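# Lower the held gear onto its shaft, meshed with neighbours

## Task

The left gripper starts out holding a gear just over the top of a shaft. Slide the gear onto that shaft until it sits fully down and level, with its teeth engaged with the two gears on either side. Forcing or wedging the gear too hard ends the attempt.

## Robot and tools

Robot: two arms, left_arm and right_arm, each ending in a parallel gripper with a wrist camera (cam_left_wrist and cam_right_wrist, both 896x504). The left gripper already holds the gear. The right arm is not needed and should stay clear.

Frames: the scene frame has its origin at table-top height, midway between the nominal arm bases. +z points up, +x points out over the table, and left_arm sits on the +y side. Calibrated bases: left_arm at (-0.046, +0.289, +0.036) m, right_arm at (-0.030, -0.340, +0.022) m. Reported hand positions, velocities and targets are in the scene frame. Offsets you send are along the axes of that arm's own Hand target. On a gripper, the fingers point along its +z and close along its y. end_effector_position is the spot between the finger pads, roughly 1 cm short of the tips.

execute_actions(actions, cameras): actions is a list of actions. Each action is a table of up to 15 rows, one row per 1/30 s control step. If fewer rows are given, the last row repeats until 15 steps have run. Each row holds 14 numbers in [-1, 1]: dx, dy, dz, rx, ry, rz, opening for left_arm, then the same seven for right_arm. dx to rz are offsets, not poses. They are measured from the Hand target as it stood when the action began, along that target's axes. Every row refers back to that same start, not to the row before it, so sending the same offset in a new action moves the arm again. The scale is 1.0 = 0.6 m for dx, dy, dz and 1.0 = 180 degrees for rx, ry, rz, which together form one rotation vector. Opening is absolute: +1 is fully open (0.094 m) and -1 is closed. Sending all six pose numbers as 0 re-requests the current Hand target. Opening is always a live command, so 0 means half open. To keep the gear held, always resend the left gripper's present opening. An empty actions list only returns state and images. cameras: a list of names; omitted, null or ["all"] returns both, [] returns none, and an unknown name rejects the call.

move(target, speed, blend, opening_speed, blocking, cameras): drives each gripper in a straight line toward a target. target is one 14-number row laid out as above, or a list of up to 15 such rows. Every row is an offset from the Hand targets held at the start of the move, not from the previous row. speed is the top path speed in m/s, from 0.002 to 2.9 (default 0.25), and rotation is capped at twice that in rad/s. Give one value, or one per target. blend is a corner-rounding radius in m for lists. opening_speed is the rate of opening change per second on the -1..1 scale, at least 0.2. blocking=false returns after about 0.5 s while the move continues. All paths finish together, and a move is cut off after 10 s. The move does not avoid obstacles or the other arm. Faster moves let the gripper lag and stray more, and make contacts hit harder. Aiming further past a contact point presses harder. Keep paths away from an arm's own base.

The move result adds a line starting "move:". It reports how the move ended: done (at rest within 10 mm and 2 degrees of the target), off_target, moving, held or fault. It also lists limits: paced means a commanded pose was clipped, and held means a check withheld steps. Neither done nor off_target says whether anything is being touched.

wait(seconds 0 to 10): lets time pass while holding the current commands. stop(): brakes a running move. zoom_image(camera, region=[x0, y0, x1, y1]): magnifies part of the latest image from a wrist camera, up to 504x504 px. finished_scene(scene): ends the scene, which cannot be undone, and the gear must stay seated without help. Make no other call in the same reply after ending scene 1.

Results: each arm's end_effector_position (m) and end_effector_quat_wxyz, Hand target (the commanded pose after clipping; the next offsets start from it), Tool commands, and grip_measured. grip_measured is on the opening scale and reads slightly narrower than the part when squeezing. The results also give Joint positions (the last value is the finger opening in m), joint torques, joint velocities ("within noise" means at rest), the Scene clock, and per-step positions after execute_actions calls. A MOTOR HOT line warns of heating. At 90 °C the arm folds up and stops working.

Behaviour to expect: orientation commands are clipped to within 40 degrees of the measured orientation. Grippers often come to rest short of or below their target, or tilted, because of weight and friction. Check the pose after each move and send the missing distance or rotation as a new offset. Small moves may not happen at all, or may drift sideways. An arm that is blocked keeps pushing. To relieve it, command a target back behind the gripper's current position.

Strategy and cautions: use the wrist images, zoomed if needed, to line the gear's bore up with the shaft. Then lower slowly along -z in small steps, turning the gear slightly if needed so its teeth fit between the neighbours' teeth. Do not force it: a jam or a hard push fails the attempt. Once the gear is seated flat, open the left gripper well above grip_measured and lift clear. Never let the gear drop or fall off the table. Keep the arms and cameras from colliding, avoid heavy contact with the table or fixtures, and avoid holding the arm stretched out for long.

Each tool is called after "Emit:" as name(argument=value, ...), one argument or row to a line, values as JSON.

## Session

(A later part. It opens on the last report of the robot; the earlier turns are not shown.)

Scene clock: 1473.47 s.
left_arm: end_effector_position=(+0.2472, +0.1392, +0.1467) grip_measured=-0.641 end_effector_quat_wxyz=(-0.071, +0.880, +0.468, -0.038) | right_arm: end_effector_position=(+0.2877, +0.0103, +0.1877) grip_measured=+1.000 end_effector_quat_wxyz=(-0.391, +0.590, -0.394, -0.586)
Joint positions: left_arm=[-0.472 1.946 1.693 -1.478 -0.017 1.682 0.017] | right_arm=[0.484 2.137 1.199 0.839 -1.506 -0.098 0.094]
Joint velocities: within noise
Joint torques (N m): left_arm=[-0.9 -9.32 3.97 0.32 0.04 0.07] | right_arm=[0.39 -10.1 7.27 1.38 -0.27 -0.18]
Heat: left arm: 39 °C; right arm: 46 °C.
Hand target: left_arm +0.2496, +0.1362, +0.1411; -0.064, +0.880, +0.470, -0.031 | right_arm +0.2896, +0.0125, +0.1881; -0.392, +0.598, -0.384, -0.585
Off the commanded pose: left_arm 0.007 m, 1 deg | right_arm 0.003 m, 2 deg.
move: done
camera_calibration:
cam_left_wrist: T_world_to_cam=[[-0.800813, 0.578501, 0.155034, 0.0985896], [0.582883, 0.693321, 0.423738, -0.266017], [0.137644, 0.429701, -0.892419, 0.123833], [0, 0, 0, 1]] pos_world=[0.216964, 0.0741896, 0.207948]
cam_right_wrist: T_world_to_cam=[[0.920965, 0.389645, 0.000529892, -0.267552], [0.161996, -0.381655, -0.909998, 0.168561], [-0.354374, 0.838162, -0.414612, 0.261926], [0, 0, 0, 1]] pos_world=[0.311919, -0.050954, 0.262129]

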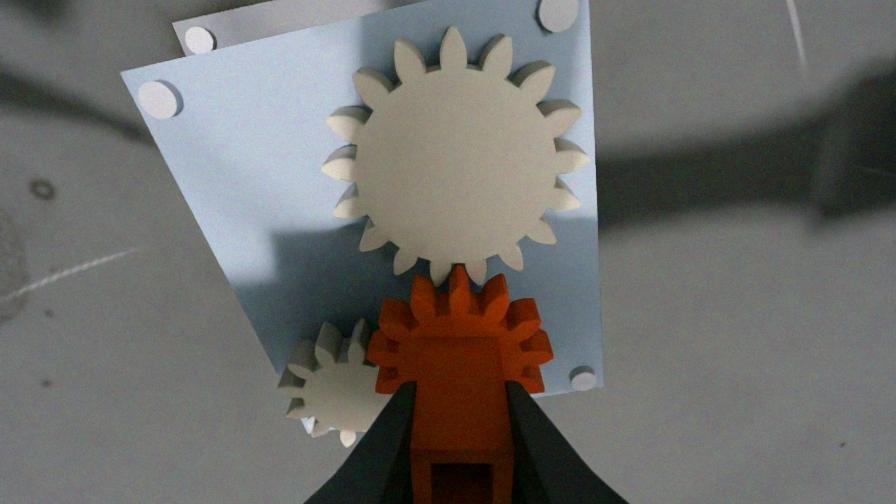

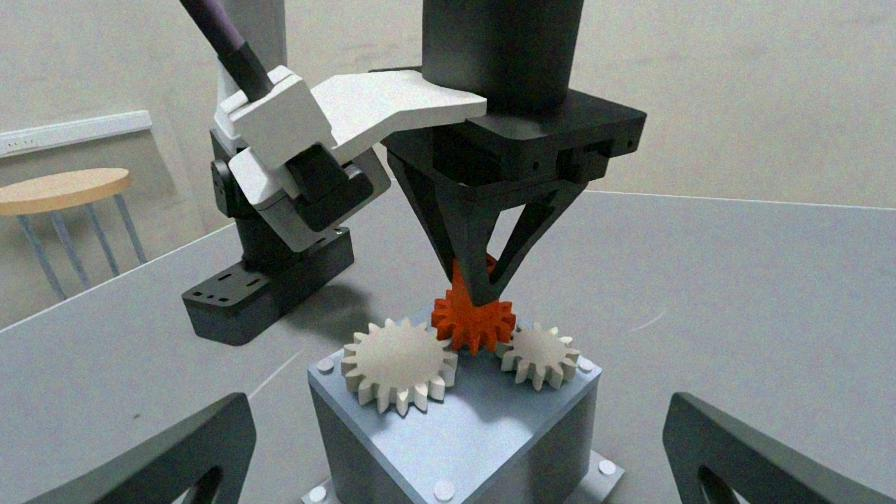

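Emit:
move(
  target=[
    [0,0,-0.002,0,0,-0.02,-1,0,0,0,0,0,0,1],
    [0,0,-0.002,0,0,-0.073,-1,0,0,0,0,0,0,1],
  ],
  speed=0.06,
  cameras=["cam_left_wrist","cam_right_wrist"],
)

Emit:
zoom_image(
  camera="cam_left_wrist",
  region=[265, 300, 405, 460],
)

Emit:
zoom_image(
  camera="cam_left_wrist",
  region=[310, 20, 600, 290],
)

Emit:
zoom_image(
  camera="cam_right_wrist",
  region=[400, 240, 540, 380],
)

Scene clock: 1531.03 s.
left_arm: end_effector_position=(+0.2473, +0.1393, +0.1468) grip_measured=-0.641 end_effector_quat_wxyz=(-0.074, +0.821, +0.565, -0.029) | right_arm: end_effector_position=(+0.2877, +0.0103, +0.1877) grip_measured=+1.000 end_effector_quat_wxyz=(-0.391, +0.590, -0.394, -0.586)
Joint positions: left_arm=[-0.472 1.946 1.693 -1.478 -0.017 1.452 0.017] | right_arm=[0.484 2.137 1.199 0.839 -1.506 -0.098 0.094]
Joint velocities: within noise
Joint torques (N m): left_arm=[-0.84 -9.21 4.46 0.32 0.06 0.11] | right_arm=[0.34 -10.26 7.38 1.38 -0.3 -0.17]
Heat: left arm: 40 °C; right arm: 46 °C.
Hand target: left_arm +0.2498, +0.1361, +0.1424; -0.067, +0.820, +0.567, -0.024 | right_arm +0.2896, +0.0125, +0.1881; -0.392, +0.598, -0.384, -0.585
Off the commanded pose: left_arm 0.006 m, 1 deg | right_arm 0.003 m, 2 deg.
move: done
camera_calibration:
cam_left_wrist: T_world_to_cam=[[-0.912979, 0.378713, 0.151809, 0.154663], [0.404578, 0.792177, 0.456915, -0.240663], [0.05278, 0.478573, -0.87646, 0.135739], [0, 0, 0, 1]] pos_world=[0.231407, 0.0671139, 0.205453]
cam_right_wrist: T_world_to_cam=[[0.920965, 0.389645, 0.000529892, -0.267552], [0.161996, -0.381655, -0.909998, 0.168561], [-0.354374, 0.838162, -0.414612, 0.261926], [0, 0, 0, 1]] pos_world=[0.311919, -0.050954, 0.262129]

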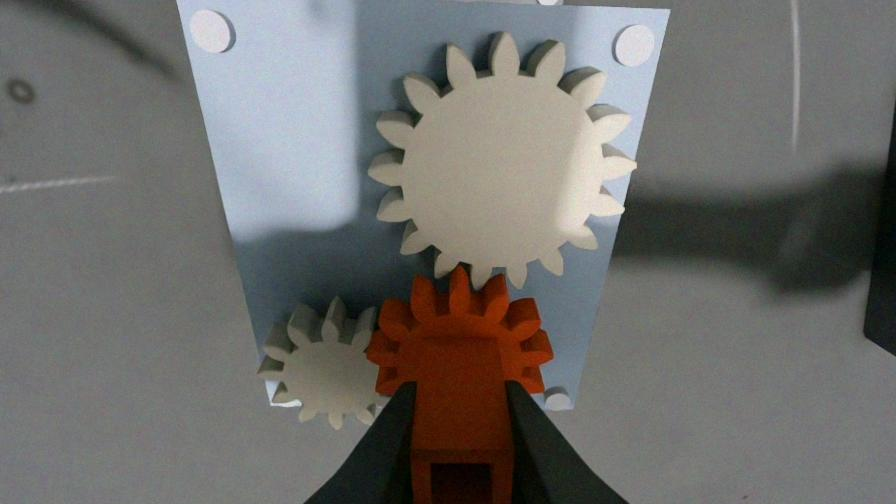

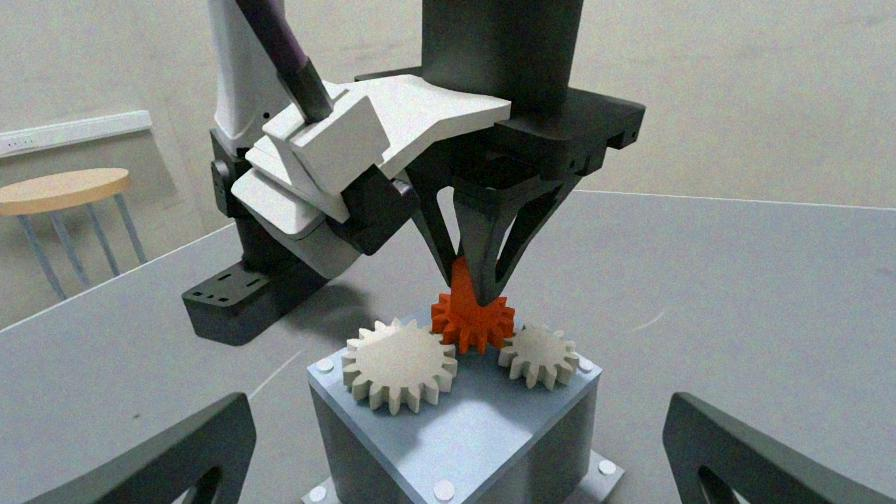

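Scaled by 3.150 from the camera's 896x504 image, which has a finer 1280x720 frame.

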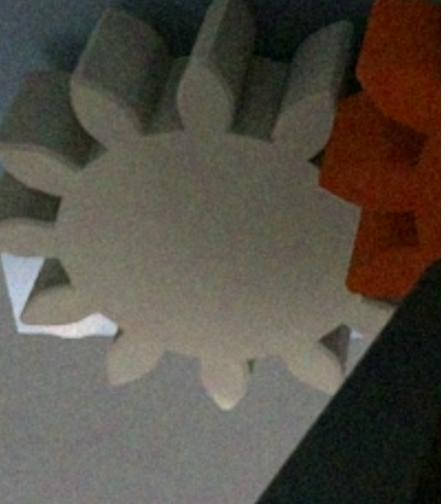

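Scaled by 1.738 from the camera's 896x504 image, which has a finer 1280x720 frame.

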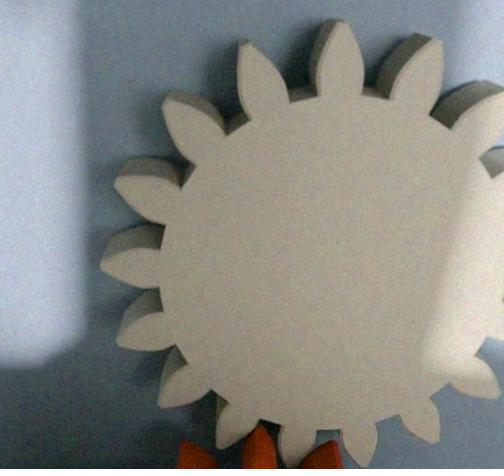

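Scaled by 3.600 from the camera's 896x504 image, which has a finer 1280x720 frame.

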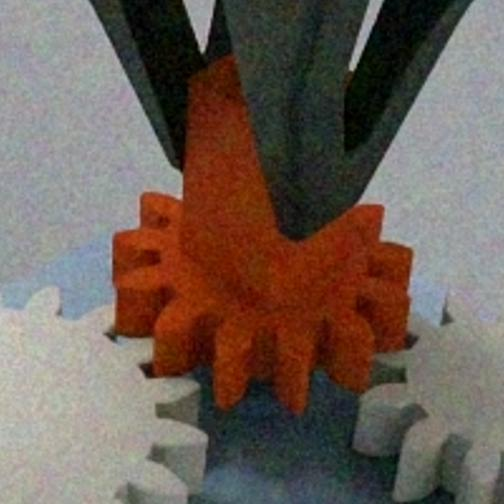

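Emit:
move(
  target=[
    [0,0,-0.022,0,0,0,-1,0,0,0,0,0,0,1],
    [0.0052,0.0049,-0.020,0.0243,-0.0262,0,-1,0,0,0,0,0,0,1],
    [0.0052,0.0049,-0.003,0.0243,-0.0262,0,-1,0,0,0,0,0,0,1],
    [0.0052,0.0049,-0.003,0.0243,-0.0262,-0.061,-1,0,0,0,0,0,0,1],
  ],
  speed=0.07,
  cameras=["cam_left_wrist","cam_right_wrist"],
)

Emit:
zoom_image(
  camera="cam_left_wrist",
  region=[245, 290, 385, 450],
)

Emit:
zoom_image(
  camera="cam_left_wrist",
  region=[330, 20, 660, 290],
)

Scene clock: 1602.77 s.
left_arm: end_effector_position=(+0.2500, +0.1401, +0.1471) grip_measured=-0.641 end_effector_quat_wxyz=(-0.087, +0.762, +0.637, -0.070) | right_arm: end_effector_position=(+0.2877, +0.0103, +0.1877) grip_measured=+1.000 end_effector_quat_wxyz=(-0.391, +0.590, -0.394, -0.586)
Joint positions: left_arm=[-0.429 2.013 1.778 -1.554 0.053 1.316 0.017] | right_arm=[0.484 2.137 1.199 0.839 -1.506 -0.098 0.094]
Joint velocities: within noise
Joint torques (N m): left_arm=[0.29 -9.32 5.3 0.1 0.25 0.11] | right_arm=[0.49 -10.18 7.32 1.41 -0.24 -0.19]
Heat: left arm: 41 °C; right arm: 46 °C.
Hand target: left_arm +0.2538, +0.1378, +0.1439; -0.077, +0.758, +0.644, -0.073 | right_arm +0.2896, +0.0125, +0.1881; -0.392, +0.598, -0.384, -0.585
Off the commanded pose: left_arm 0.005 m, 2 deg | right_arm 0.003 m, 2 deg.
move: done
camera_calibration:
cam_left_wrist: T_world_to_cam=[[-0.954682, 0.202752, 0.217883, 0.182223], [0.279379, 0.862873, 0.421185, -0.215974], [-0.10261, 0.46297, -0.880415, 0.177138], [0, 0, 0, 1]] pos_world=[0.25248, 0.0674023, 0.207217]
cam_right_wrist: T_world_to_cam=[[0.920946, 0.38969, 0.000854483, -0.267589], [0.162291, -0.381543, -0.909993, 0.168434], [-0.354289, 0.838192, -0.414624, 0.261988], [0, 0, 0, 1]] pos_world=[0.311919, -0.051054, 0.262129]

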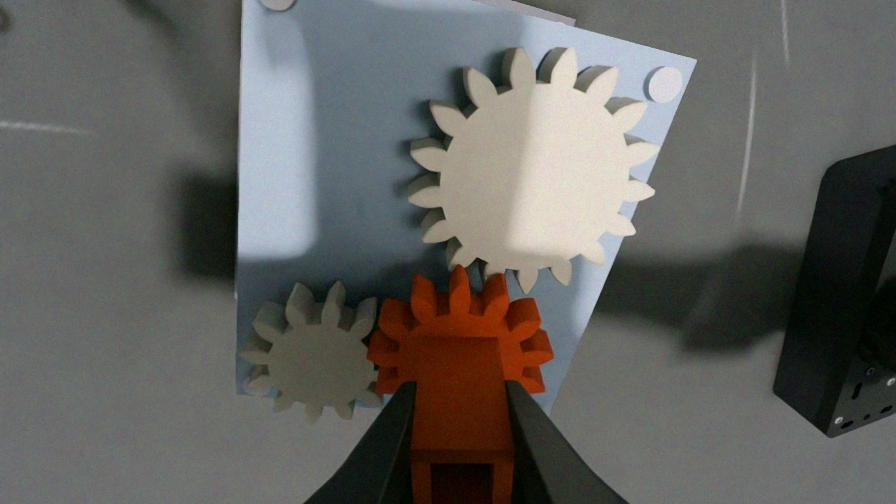

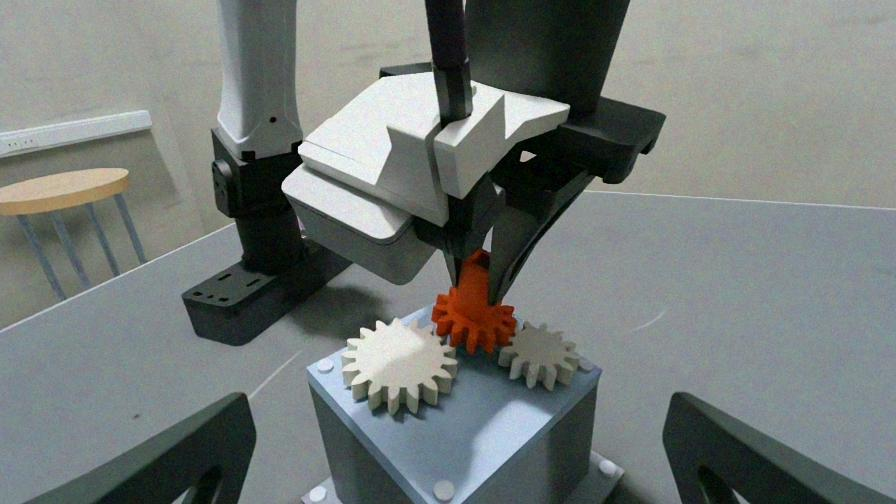

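Scaled by 3.150 from the camera's 896x504 image, which has a finer 1280x720 frame.

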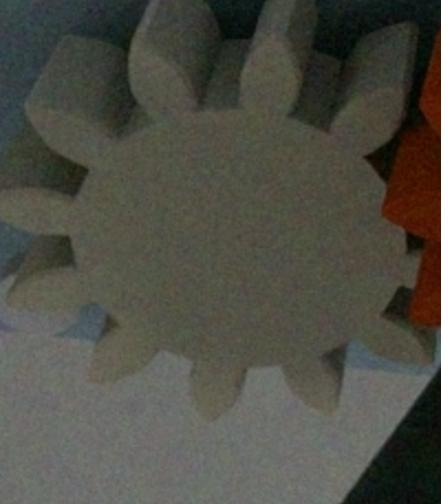

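Scaled by 1.527 from the camera's 896x504 image, which has a finer 1280x720 frame.

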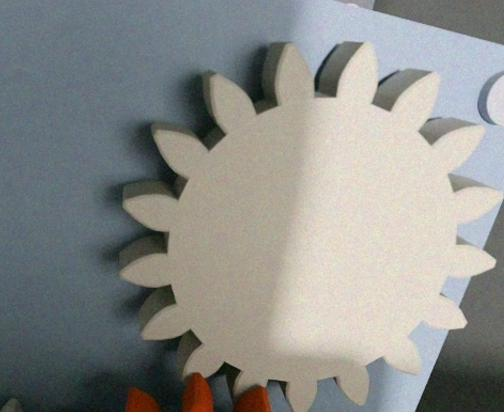

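Emit:
move(
  target=[
    [0,0,-0.015,0,0,0,-1,0,0,0,0,0,0,1],
    [-0.001,-0.0038,-0.015,-0.0189,0.005,0,-1,0,0,0,0,0,0,1],
    [-0.001,-0.0038,0.006,-0.0189,0.005,0,-1,0,0,0,0,0,0,1],
  ],
  speed=0.08,
  cameras=[],
)

Emit:
move(
  target=[
    [0,0,0.002,0,0,0.13,-1,0,0,0,0,0,0,1],
    [0,0,0.002,0,0,0.0,-1,0,0,0,0,0,0,1],
    [0,0,0.002,0,0,0.13,-1,0,0,0,0,0,0,1],
  ],
  speed=0.15,
  cameras=["cam_left_wrist","cam_right_wrist"],
)

Scene clock: 1663.50 s.
left_arm: end_effector_position=(+0.2488, +0.1401, +0.1464) grip_measured=-0.641 end_effector_quat_wxyz=(-0.064, +0.759, +0.645, -0.056) | right_arm: end_effector_position=(+0.2877, +0.0103, +0.1877) grip_measured=+1.000 end_effector_quat_wxyz=(-0.391, +0.590, -0.394, -0.586)
Joint positions: left_arm=[-0.433 1.954 1.701 -1.482 0.049 1.294 0.017] | right_arm=[0.484 2.137 1.199 0.839 -1.506 -0.098 0.094]
Joint velocities: within noise
Joint torques (N m): left_arm=[-1.14 -9.35 3.95 0.33 0.01 0.1] | right_arm=[0.36 -10.13 7.31 1.37 -0.28 -0.2]
Heat: left arm: 41 °C; right arm: 46 °C.
Hand target: left_arm +0.2508, +0.1377, +0.1409; -0.059, +0.760, +0.645, -0.047 | right_arm +0.2896, +0.0125, +0.1881; -0.392, +0.598, -0.383, -0.585
Off the commanded pose: left_arm 0.006 m, 1 deg | right_arm 0.003 m, 2 deg.
move: done
No camera images: "cameras" was empty.

Scene clock: 1668.40 s.
left_arm: end_effector_position=(+0.2484, +0.1404, +0.1462) grip_measured=-0.641 end_effector_quat_wxyz=(-0.053, +0.868, +0.489, -0.066) | right_arm: end_effector_position=(+0.2877, +0.0103, +0.1877) grip_measured=+1.000 end_effector_quat_wxyz=(-0.391, +0.590, -0.394, -0.586)
Joint positions: left_arm=[-0.434 1.951 1.697 -1.48 0.047 1.676 0.017] | right_arm=[0.484 2.137 1.199 0.839 -1.506 -0.098 0.094]
Joint velocities: left_arm=[0.007 0.007 0.007 -0.007 0.007 -0.168 -0.001] | right_arm=[within noise]
Joint torques (N m): left_arm=[-1.06 -9.1 3.85 0.32 0.03 0.33] | right_arm=[0.46 -10.06 7.43 1.39 -0.29 -0.17]
Heat: left arm: 41 °C; right arm: 46 °C.
Hand target: left_arm +0.2506, +0.1377, +0.1396; -0.048, +0.875, +0.478, -0.059 | right_arm +0.2896, +0.0125, +0.1881; -0.392, +0.598, -0.383, -0.585
Off the commanded pose: left_arm 0.007 m, 2 deg | right_arm 0.003 m, 2 deg.
move: done
camera_calibration:
cam_left_wrist: T_world_to_cam=[[-0.826638, 0.54241, 0.149871, 0.111214], [0.555922, 0.745822, 0.367015, -0.259733], [0.0872956, 0.386705, -0.918062, 0.145073], [0, 0, 0, 1]] pos_world=[0.223661, 0.0772902, 0.211845]
cam_right_wrist: T_world_to_cam=[[0.920946, 0.38969, 0.000854483, -0.267589], [0.162291, -0.381543, -0.909993, 0.168434], [-0.354289, 0.838192, -0.414624, 0.261988], [0, 0, 0, 1]] pos_world=[0.311919, -0.051054, 0.262129]

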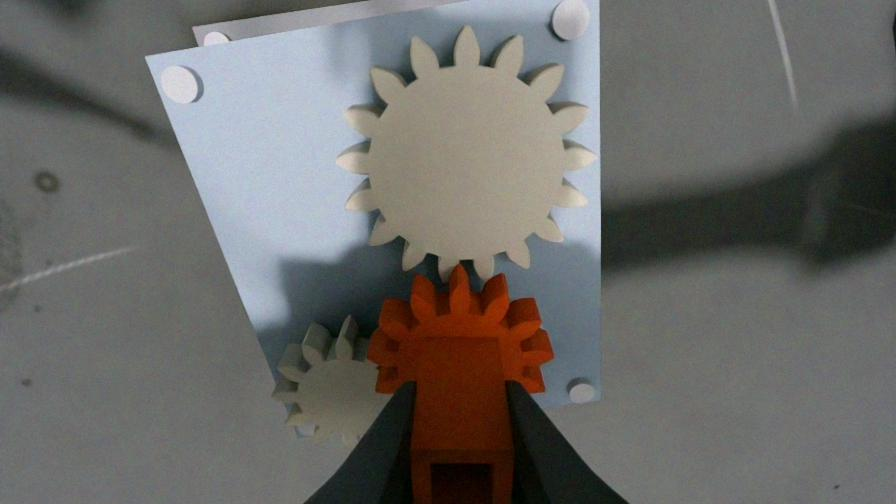

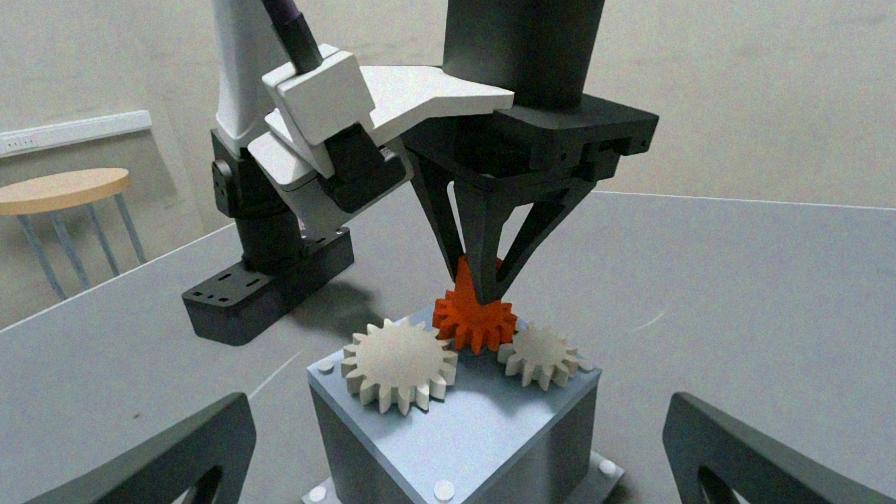

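Emit:
zoom_image(
  camera="cam_left_wrist",
  region=[265, 300, 405, 460],
)

Emit:
zoom_image(
  camera="cam_left_wrist",
  region=[320, 20, 610, 290],
)

Scaled by 3.150 from the camera's 896x504 image, which has a finer 1280x720 frame.

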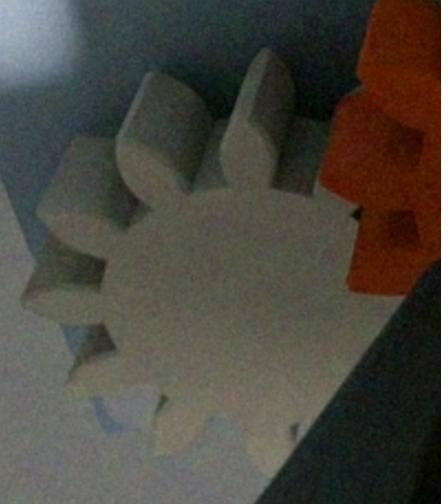

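Scaled by 1.738 from the camera's 896x504 image, which has a finer 1280x720 frame.

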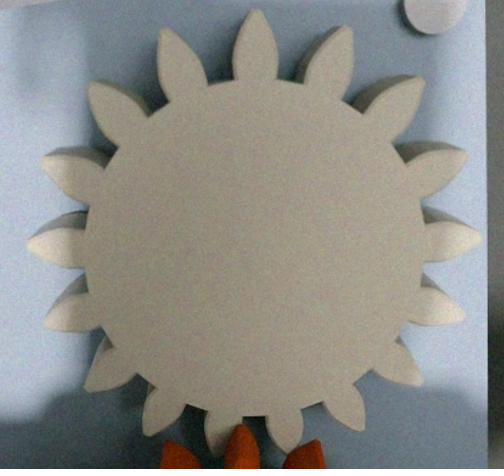

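Emit:
move(
  target=[
    [0,0,-0.022,0,0,0,-1,0,0,0,0,0,0,1],
    [0.0024,0.003,-0.020,0.0152,-0.0121,0,-1,0,0,0,0,0,0,1],
    [0.0024,0.003,-0.001,0.0152,-0.0121,0,-1,0,0,0,0,0,0,1],
    [0.0024,0.003,-0.001,0.0152,-0.0121,0.069,-1,0,0,0,0,0,0,1],
  ],
  speed=[0.08,0.08,0.06,0.06],
  cameras=[],
)

Scene clock: 1720.20 s.
left_arm: end_effector_position=(+0.2488, +0.1409, +0.1447) grip_measured=-0.641 end_effector_quat_wxyz=(-0.062, +0.916, +0.385, -0.091) | right_arm: end_effector_position=(+0.2877, +0.0103, +0.1877) grip_measured=+1.000 end_effector_quat_wxyz=(-0.391, +0.590, -0.394, -0.586)
Joint positions: left_arm=[-0.429 2.003 1.755 -1.538 0.052 1.913 0.017] | right_arm=[0.484 2.137 1.199 0.839 -1.506 -0.098 0.094]
Joint velocities: within noise
Joint torques (N m): left_arm=[-0.03 -8.46 5.7 0.03 0.21 0.32] | right_arm=[0.44 -10.19 7.3 1.39 -0.24 -0.2]
Heat: left arm: 40 °C; right arm: 46 °C.
Hand target: left_arm +0.2529, +0.1380, +0.1398; -0.054, +0.919, +0.380, -0.092 | right_arm +0.2896, +0.0125, +0.1881; -0.392, +0.598, -0.384, -0.585
Off the commanded pose: left_arm 0.007 m, 1 deg | right_arm 0.003 m, 2 deg.
move: done
No camera images: "cameras" was empty.

Emit:
move(
  target=[0,0,0.003,0,0,0,-1,0,0,0,0,0,0,1],
  speed=0.04,
)

Emit:
zoom_image(
  camera="cam_right_wrist",
  region=[400, 240, 540, 380],
)

Emit:
zoom_image(
  camera="cam_left_wrist",
  region=[290, 210, 560, 420],
)

Scene clock: 1727.23 s.
left_arm: end_effector_position=(+0.2484, +0.1411, +0.1436) grip_measured=-0.641 end_effector_quat_wxyz=(-0.062, +0.916, +0.384, -0.092) | right_arm: end_effector_position=(+0.2877, +0.0103, +0.1877) grip_measured=+1.000 end_effector_quat_wxyz=(-0.391, +0.590, -0.394, -0.586)
Joint positions: left_arm=[-0.429 2.003 1.75 -1.535 0.052 1.914 0.017] | right_arm=[0.484 2.137 1.199 0.839 -1.506 -0.098 0.094]
Joint velocities: within noise
Joint torques (N m): left_arm=[-0.02 -8.58 5.33 0.07 0.22 0.29] | right_arm=[0.38 -10.19 7.3 1.39 -0.27 -0.17]
Heat: left arm: 40 °C; right arm: 46 °C.
Hand target: left_arm +0.2526, +0.1380, +0.1381; -0.054, +0.919, +0.380, -0.091 | right_arm +0.2896, +0.0125, +0.1881; -0.392, +0.598, -0.384, -0.585
Off the commanded pose: left_arm 0.008 m, 1 deg | right_arm 0.003 m, 2 deg.
move: done
camera_calibration:
cam_left_wrist: T_world_to_cam=[[-0.672625, 0.718595, 0.176627, 0.044303], [0.730895, 0.607866, 0.310308, -0.275117], [0.11562, 0.337816, -0.934083, 0.144507], [0, 0, 0, 1]] pos_world=[0.214173, 0.0865818, 0.212527]
cam_right_wrist: T_world_to_cam=[[0.920971, 0.38963, 0.000493943, -0.267545], [0.161959, -0.381671, -0.909998, 0.168571], [-0.354374, 0.838162, -0.414613, 0.261926], [0, 0, 0, 1]] pos_world=[0.311919, -0.0509539, 0.262129]

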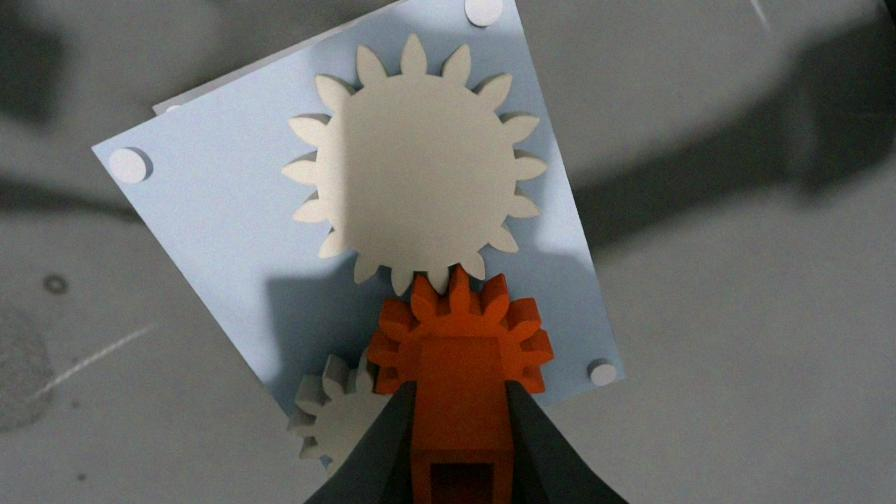

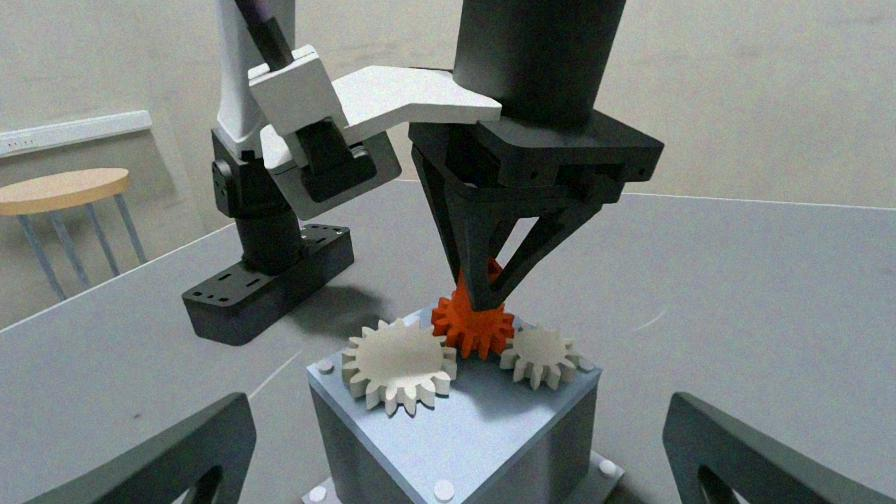

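Scaled by 3.600 from the camera's 896x504 image, which has a finer 1280x720 frame.

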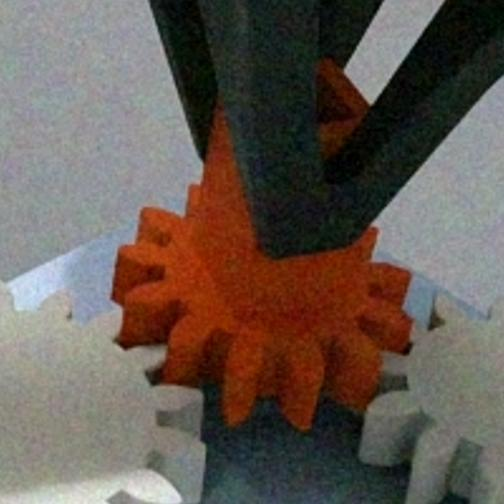

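Scaled by 1.867 from the camera's 896x504 image, which has a finer 1280x720 frame.

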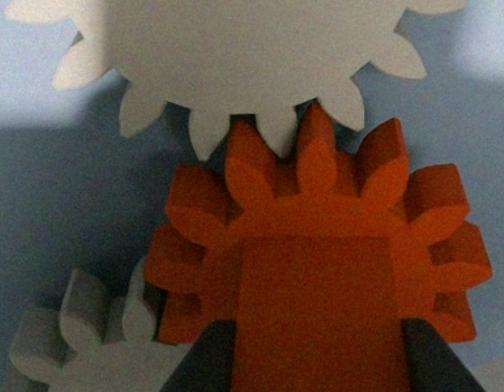

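Emit:
move(
  target=[
    [-0.0015,-0.0012,0.003,-0.0062,0.0075,0,-1,0,0,0,0,0,0,1],
    [-0.003,-0.0025,0.009,-0.0123,0.0151,0,-1,0,0,0,0,0,0,1],
  ],
  speed=0.05,
  cameras=["cam_right_wrist"],
)

Emit:
zoom_image(
  camera="cam_right_wrist",
  region=[400, 240, 540, 380],
)

Scene clock: 1739.53 s.
left_arm: end_effector_position=(+0.2459, +0.1409, +0.1366) grip_measured=-0.641 end_effector_quat_wxyz=(-0.053, +0.921, +0.380, -0.074) | right_arm: end_effector_position=(+0.2877, +0.0103, +0.1877) grip_measured=+1.000 end_effector_quat_wxyz=(-0.391, +0.590, -0.394, -0.586)
Joint positions: left_arm=[-0.439 1.957 1.665 -1.456 0.04 1.914 0.017] | right_arm=[0.484 2.137 1.199 0.839 -1.506 -0.098 0.094]
Joint velocities: within noise
Joint torques (N m): left_arm=[-0.94 -9.76 4.21 0.29 0 0.11] | right_arm=[0.39 -10.14 7.3 1.39 -0.25 -0.21]
Heat: left arm: 40 °C; right arm: 46 °C.
Hand target: left_arm +0.2491, +0.1379, +0.1333; -0.045, +0.922, +0.380, -0.062 | right_arm +0.2896, +0.0125, +0.1881; -0.392, +0.598, -0.384, -0.585
Off the commanded pose: left_arm 0.005 m, 2 deg | right_arm 0.003 m, 2 deg.
move: done
camera_calibration:
cam_right_wrist: T_world_to_cam=[[0.920971, 0.38963, 0.000493943, -0.267545], [0.161959, -0.381671, -0.909998, 0.168571], [-0.354374, 0.838162, -0.414613, 0.261926], [0, 0, 0, 1]] pos_world=[0.311919, -0.0509539, 0.262129]
Images, in order (width x height): cam_right_wrist 896x504.

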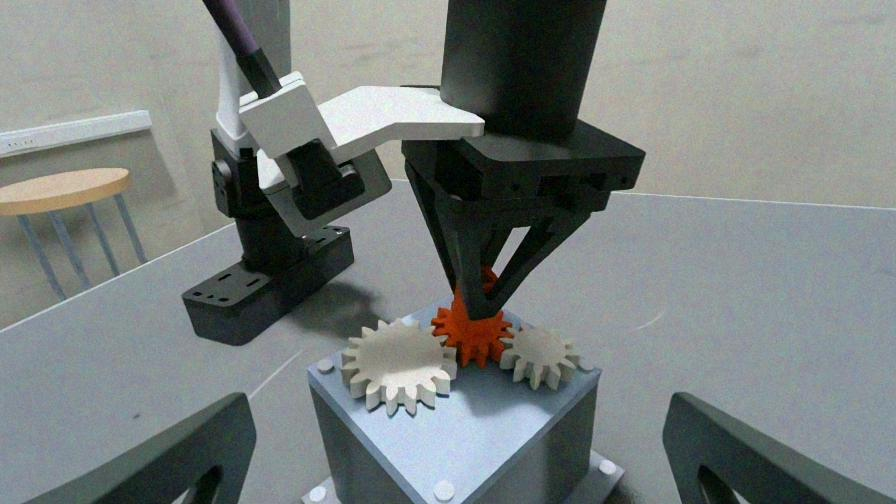

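Scaled by 3.600 from the camera's 896x504 image, which has a finer 1280x720 frame.

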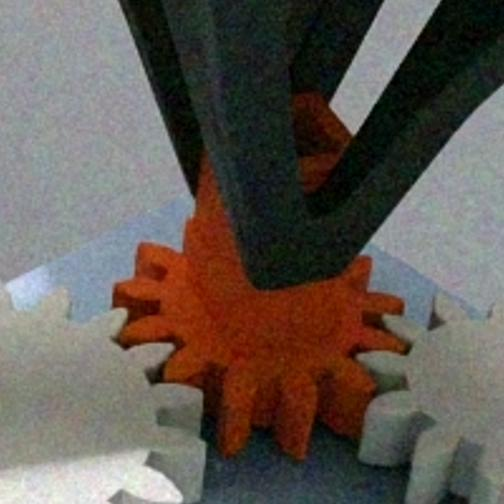

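Emit:
move(
  target=[
    [0.0005,0.002,0.004,0.005,0.005,0,-1,0,0,0,0,0,0,1],
    [0.0005,0.002,0.005,-0.005,-0.005,0,-1,0,0,0,0,0,0,1],
    [0.0005,0.002,0.005,0,0,0,-1,0,0,0,0,0,0,1],
  ],
  speed=0.05,
)

Emit:
zoom_image(
  camera="cam_right_wrist",
  region=[400, 240, 540, 380],
)

Scene clock: 1747.93 s.
left_arm: end_effector_position=(+0.2456, +0.1408, +0.1364) grip_measured=-0.641 end_effector_quat_wxyz=(-0.051, +0.921, +0.381, -0.068) | right_arm: end_effector_position=(+0.2877, +0.0103, +0.1877) grip_measured=+1.000 end_effector_quat_wxyz=(-0.391, +0.590, -0.394, -0.586)
Joint positions: left_arm=[-0.443 1.946 1.651 -1.443 0.034 1.908 0.017] | right_arm=[0.484 2.137 1.199 0.839 -1.506 -0.098 0.094]
Joint velocities: within noise
Joint torques (N m): left_arm=[-0.61 -8.59 4.79 0.27 0.09 0.19] | right_arm=[0.39 -10.13 7.3 1.39 -0.25 -0.19]
Heat: left arm: 41 °C; right arm: 46 °C.
Hand target: left_arm +0.2497, +0.1374, +0.1302; -0.045, +0.922, +0.380, -0.062 | right_arm +0.2896, +0.0125, +0.1881; -0.392, +0.598, -0.384, -0.585
Off the commanded pose: left_arm 0.008 m, 1 deg | right_arm 0.003 m, 2 deg.
move: done
camera_calibration:
cam_left_wrist: T_world_to_cam=[[-0.672704, 0.726742, 0.138984, 0.0478669], [0.720618, 0.600883, 0.345903, -0.272012], [0.167869, 0.332845, -0.927919, 0.125239], [0, 0, 0, 1]] pos_world=[0.207194, 0.0869758, 0.203649]
cam_right_wrist: T_world_to_cam=[[0.920971, 0.38963, 0.000493943, -0.267545], [0.161959, -0.381671, -0.909998, 0.168571], [-0.354374, 0.838162, -0.414613, 0.261926], [0, 0, 0, 1]] pos_world=[0.311919, -0.0509539, 0.262129]

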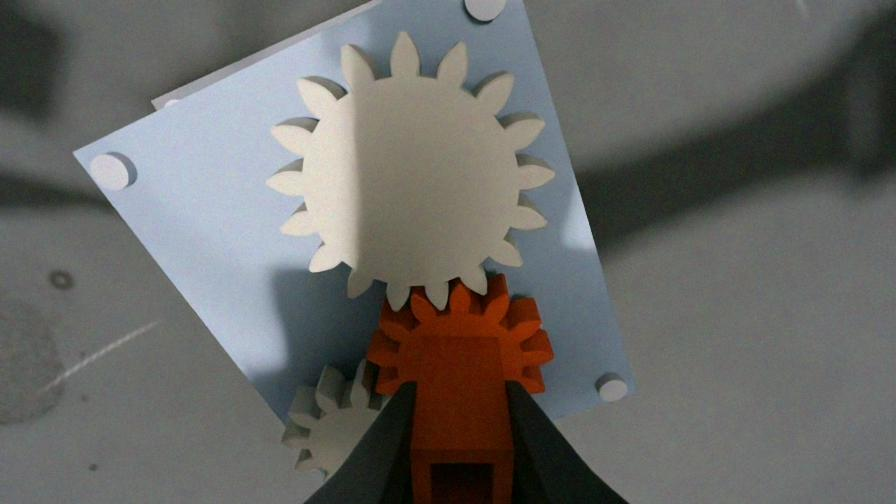

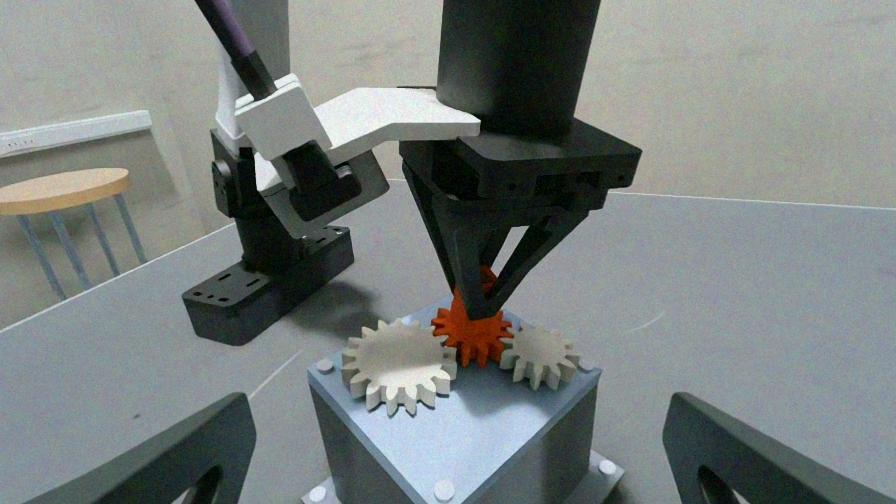

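Scaled by 3.600 from the camera's 896x504 image, which has a finer 1280x720 frame.

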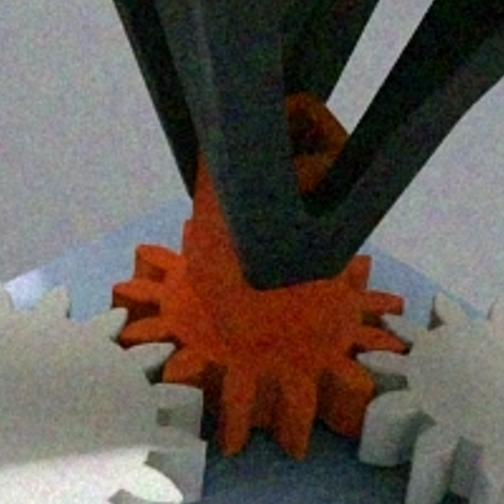

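Emit:
move(
  target=[
    [0,0,-0.006,0,0,0,-1,0,0,0,0,0,0,1],
    [0,0,-0.006,0,0,0,0.1,0,0,0,0,0,0,1],
    [0,0,-0.1,0,0,0,0.1,0,0,0,0,0,0,1],
  ],
  speed=0.1,
  opening_speed=1.0,
)

Emit:
zoom_image(
  camera="cam_right_wrist",
  region=[400, 240, 540, 380],
)

Scene clock: 1759.50 s.
left_arm: end_effector_position=(+0.2574, +0.1350, +0.1719) grip_measured=+0.098 end_effector_quat_wxyz=(-0.034, +0.922, +0.381, -0.053) | right_arm: end_effector_position=(+0.2877, +0.0103, +0.1877) grip_measured=+1.000 end_effector_quat_wxyz=(-0.391, +0.590, -0.394, -0.586)
Joint positions: left_arm=[-0.443 1.957 1.814 -1.549 0.034 1.908 0.052] | right_arm=[0.484 2.137 1.199 0.839 -1.506 -0.098 0.094]
Joint velocities: within noise
Joint torques (N m): left_arm=[-0.09 -12.03 8.61 -0.19 0.08 0.18] | right_arm=[0.4 -10.09 7.35 1.39 -0.26 -0.19]
Heat: left arm: 41 °C; right arm: 46 °C.
Hand target: left_arm +0.2587, +0.1352, +0.1895; -0.045, +0.922, +0.380, -0.062 | right_arm +0.2896, +0.0125, +0.1881; -0.392, +0.598, -0.384, -0.585
Off the commanded pose: left_arm 0.018 m, 2 deg | right_arm 0.003 m, 2 deg.
joint sent to its limit (left arm) — joint 4 (wrist pitch), lower limit. The joint targets are off in orientation, not in position.
move: off_target (left_arm)
camera_calibration:
cam_left_wrist: T_world_to_cam=[[-0.677601, 0.729102, 0.0962622, 0.0633306], [0.705887, 0.60806, 0.363299, -0.289536], [0.206349, 0.314122, -0.926686, 0.150623], [0, 0, 0, 1]] pos_world=[0.216212, 0.0825669, 0.238672]
cam_right_wrist: T_world_to_cam=[[0.920971, 0.38963, 0.000493943, -0.267545], [0.161959, -0.381671, -0.909998, 0.168571], [-0.354374, 0.838162, -0.414613, 0.261926], [0, 0, 0, 1]] pos_world=[0.311919, -0.0509539, 0.262129]

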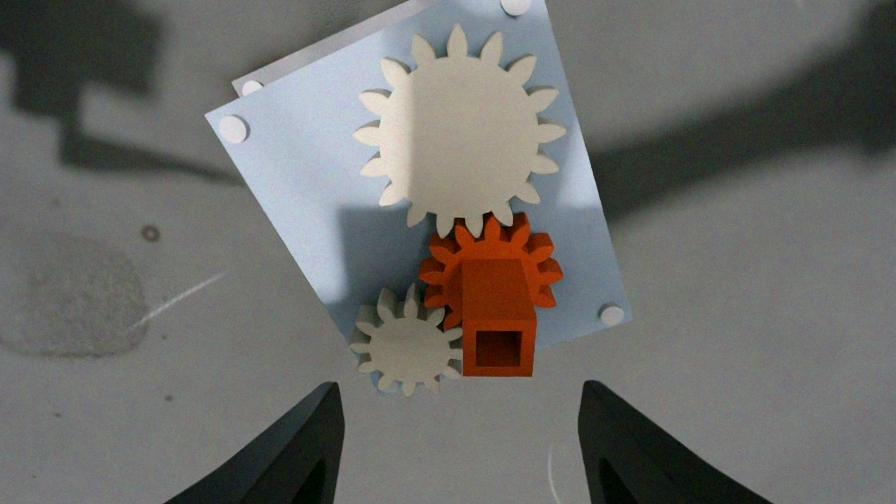

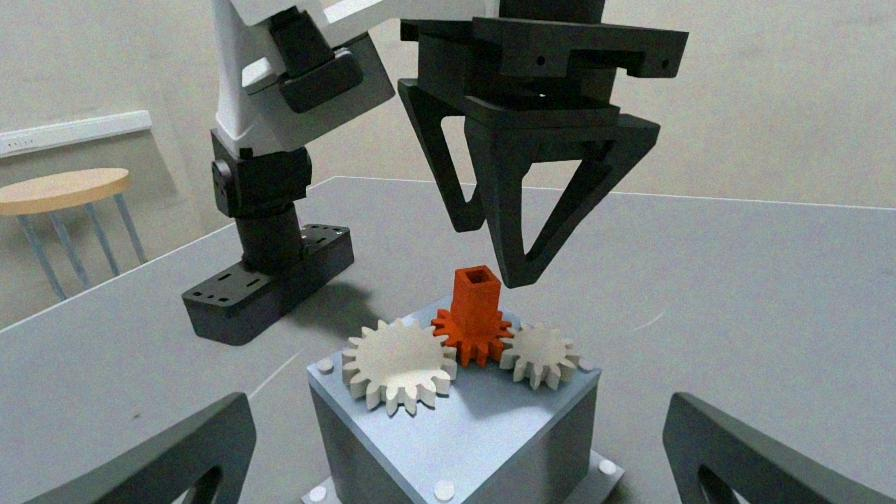

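Scaled by 3.600 from the camera's 896x504 image, which has a finer 1280x720 frame.

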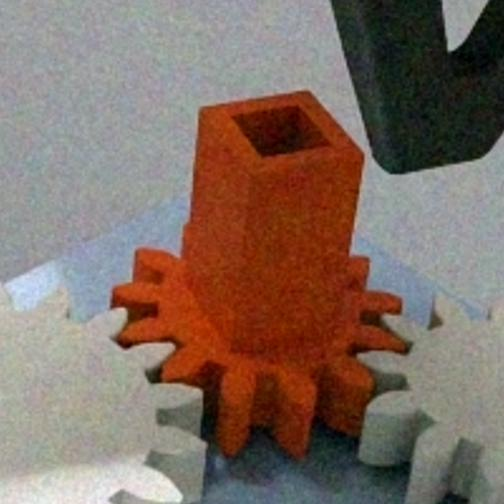

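Emit:
finished_scene(
  scene=2,
)

The scene is finished: the task was done.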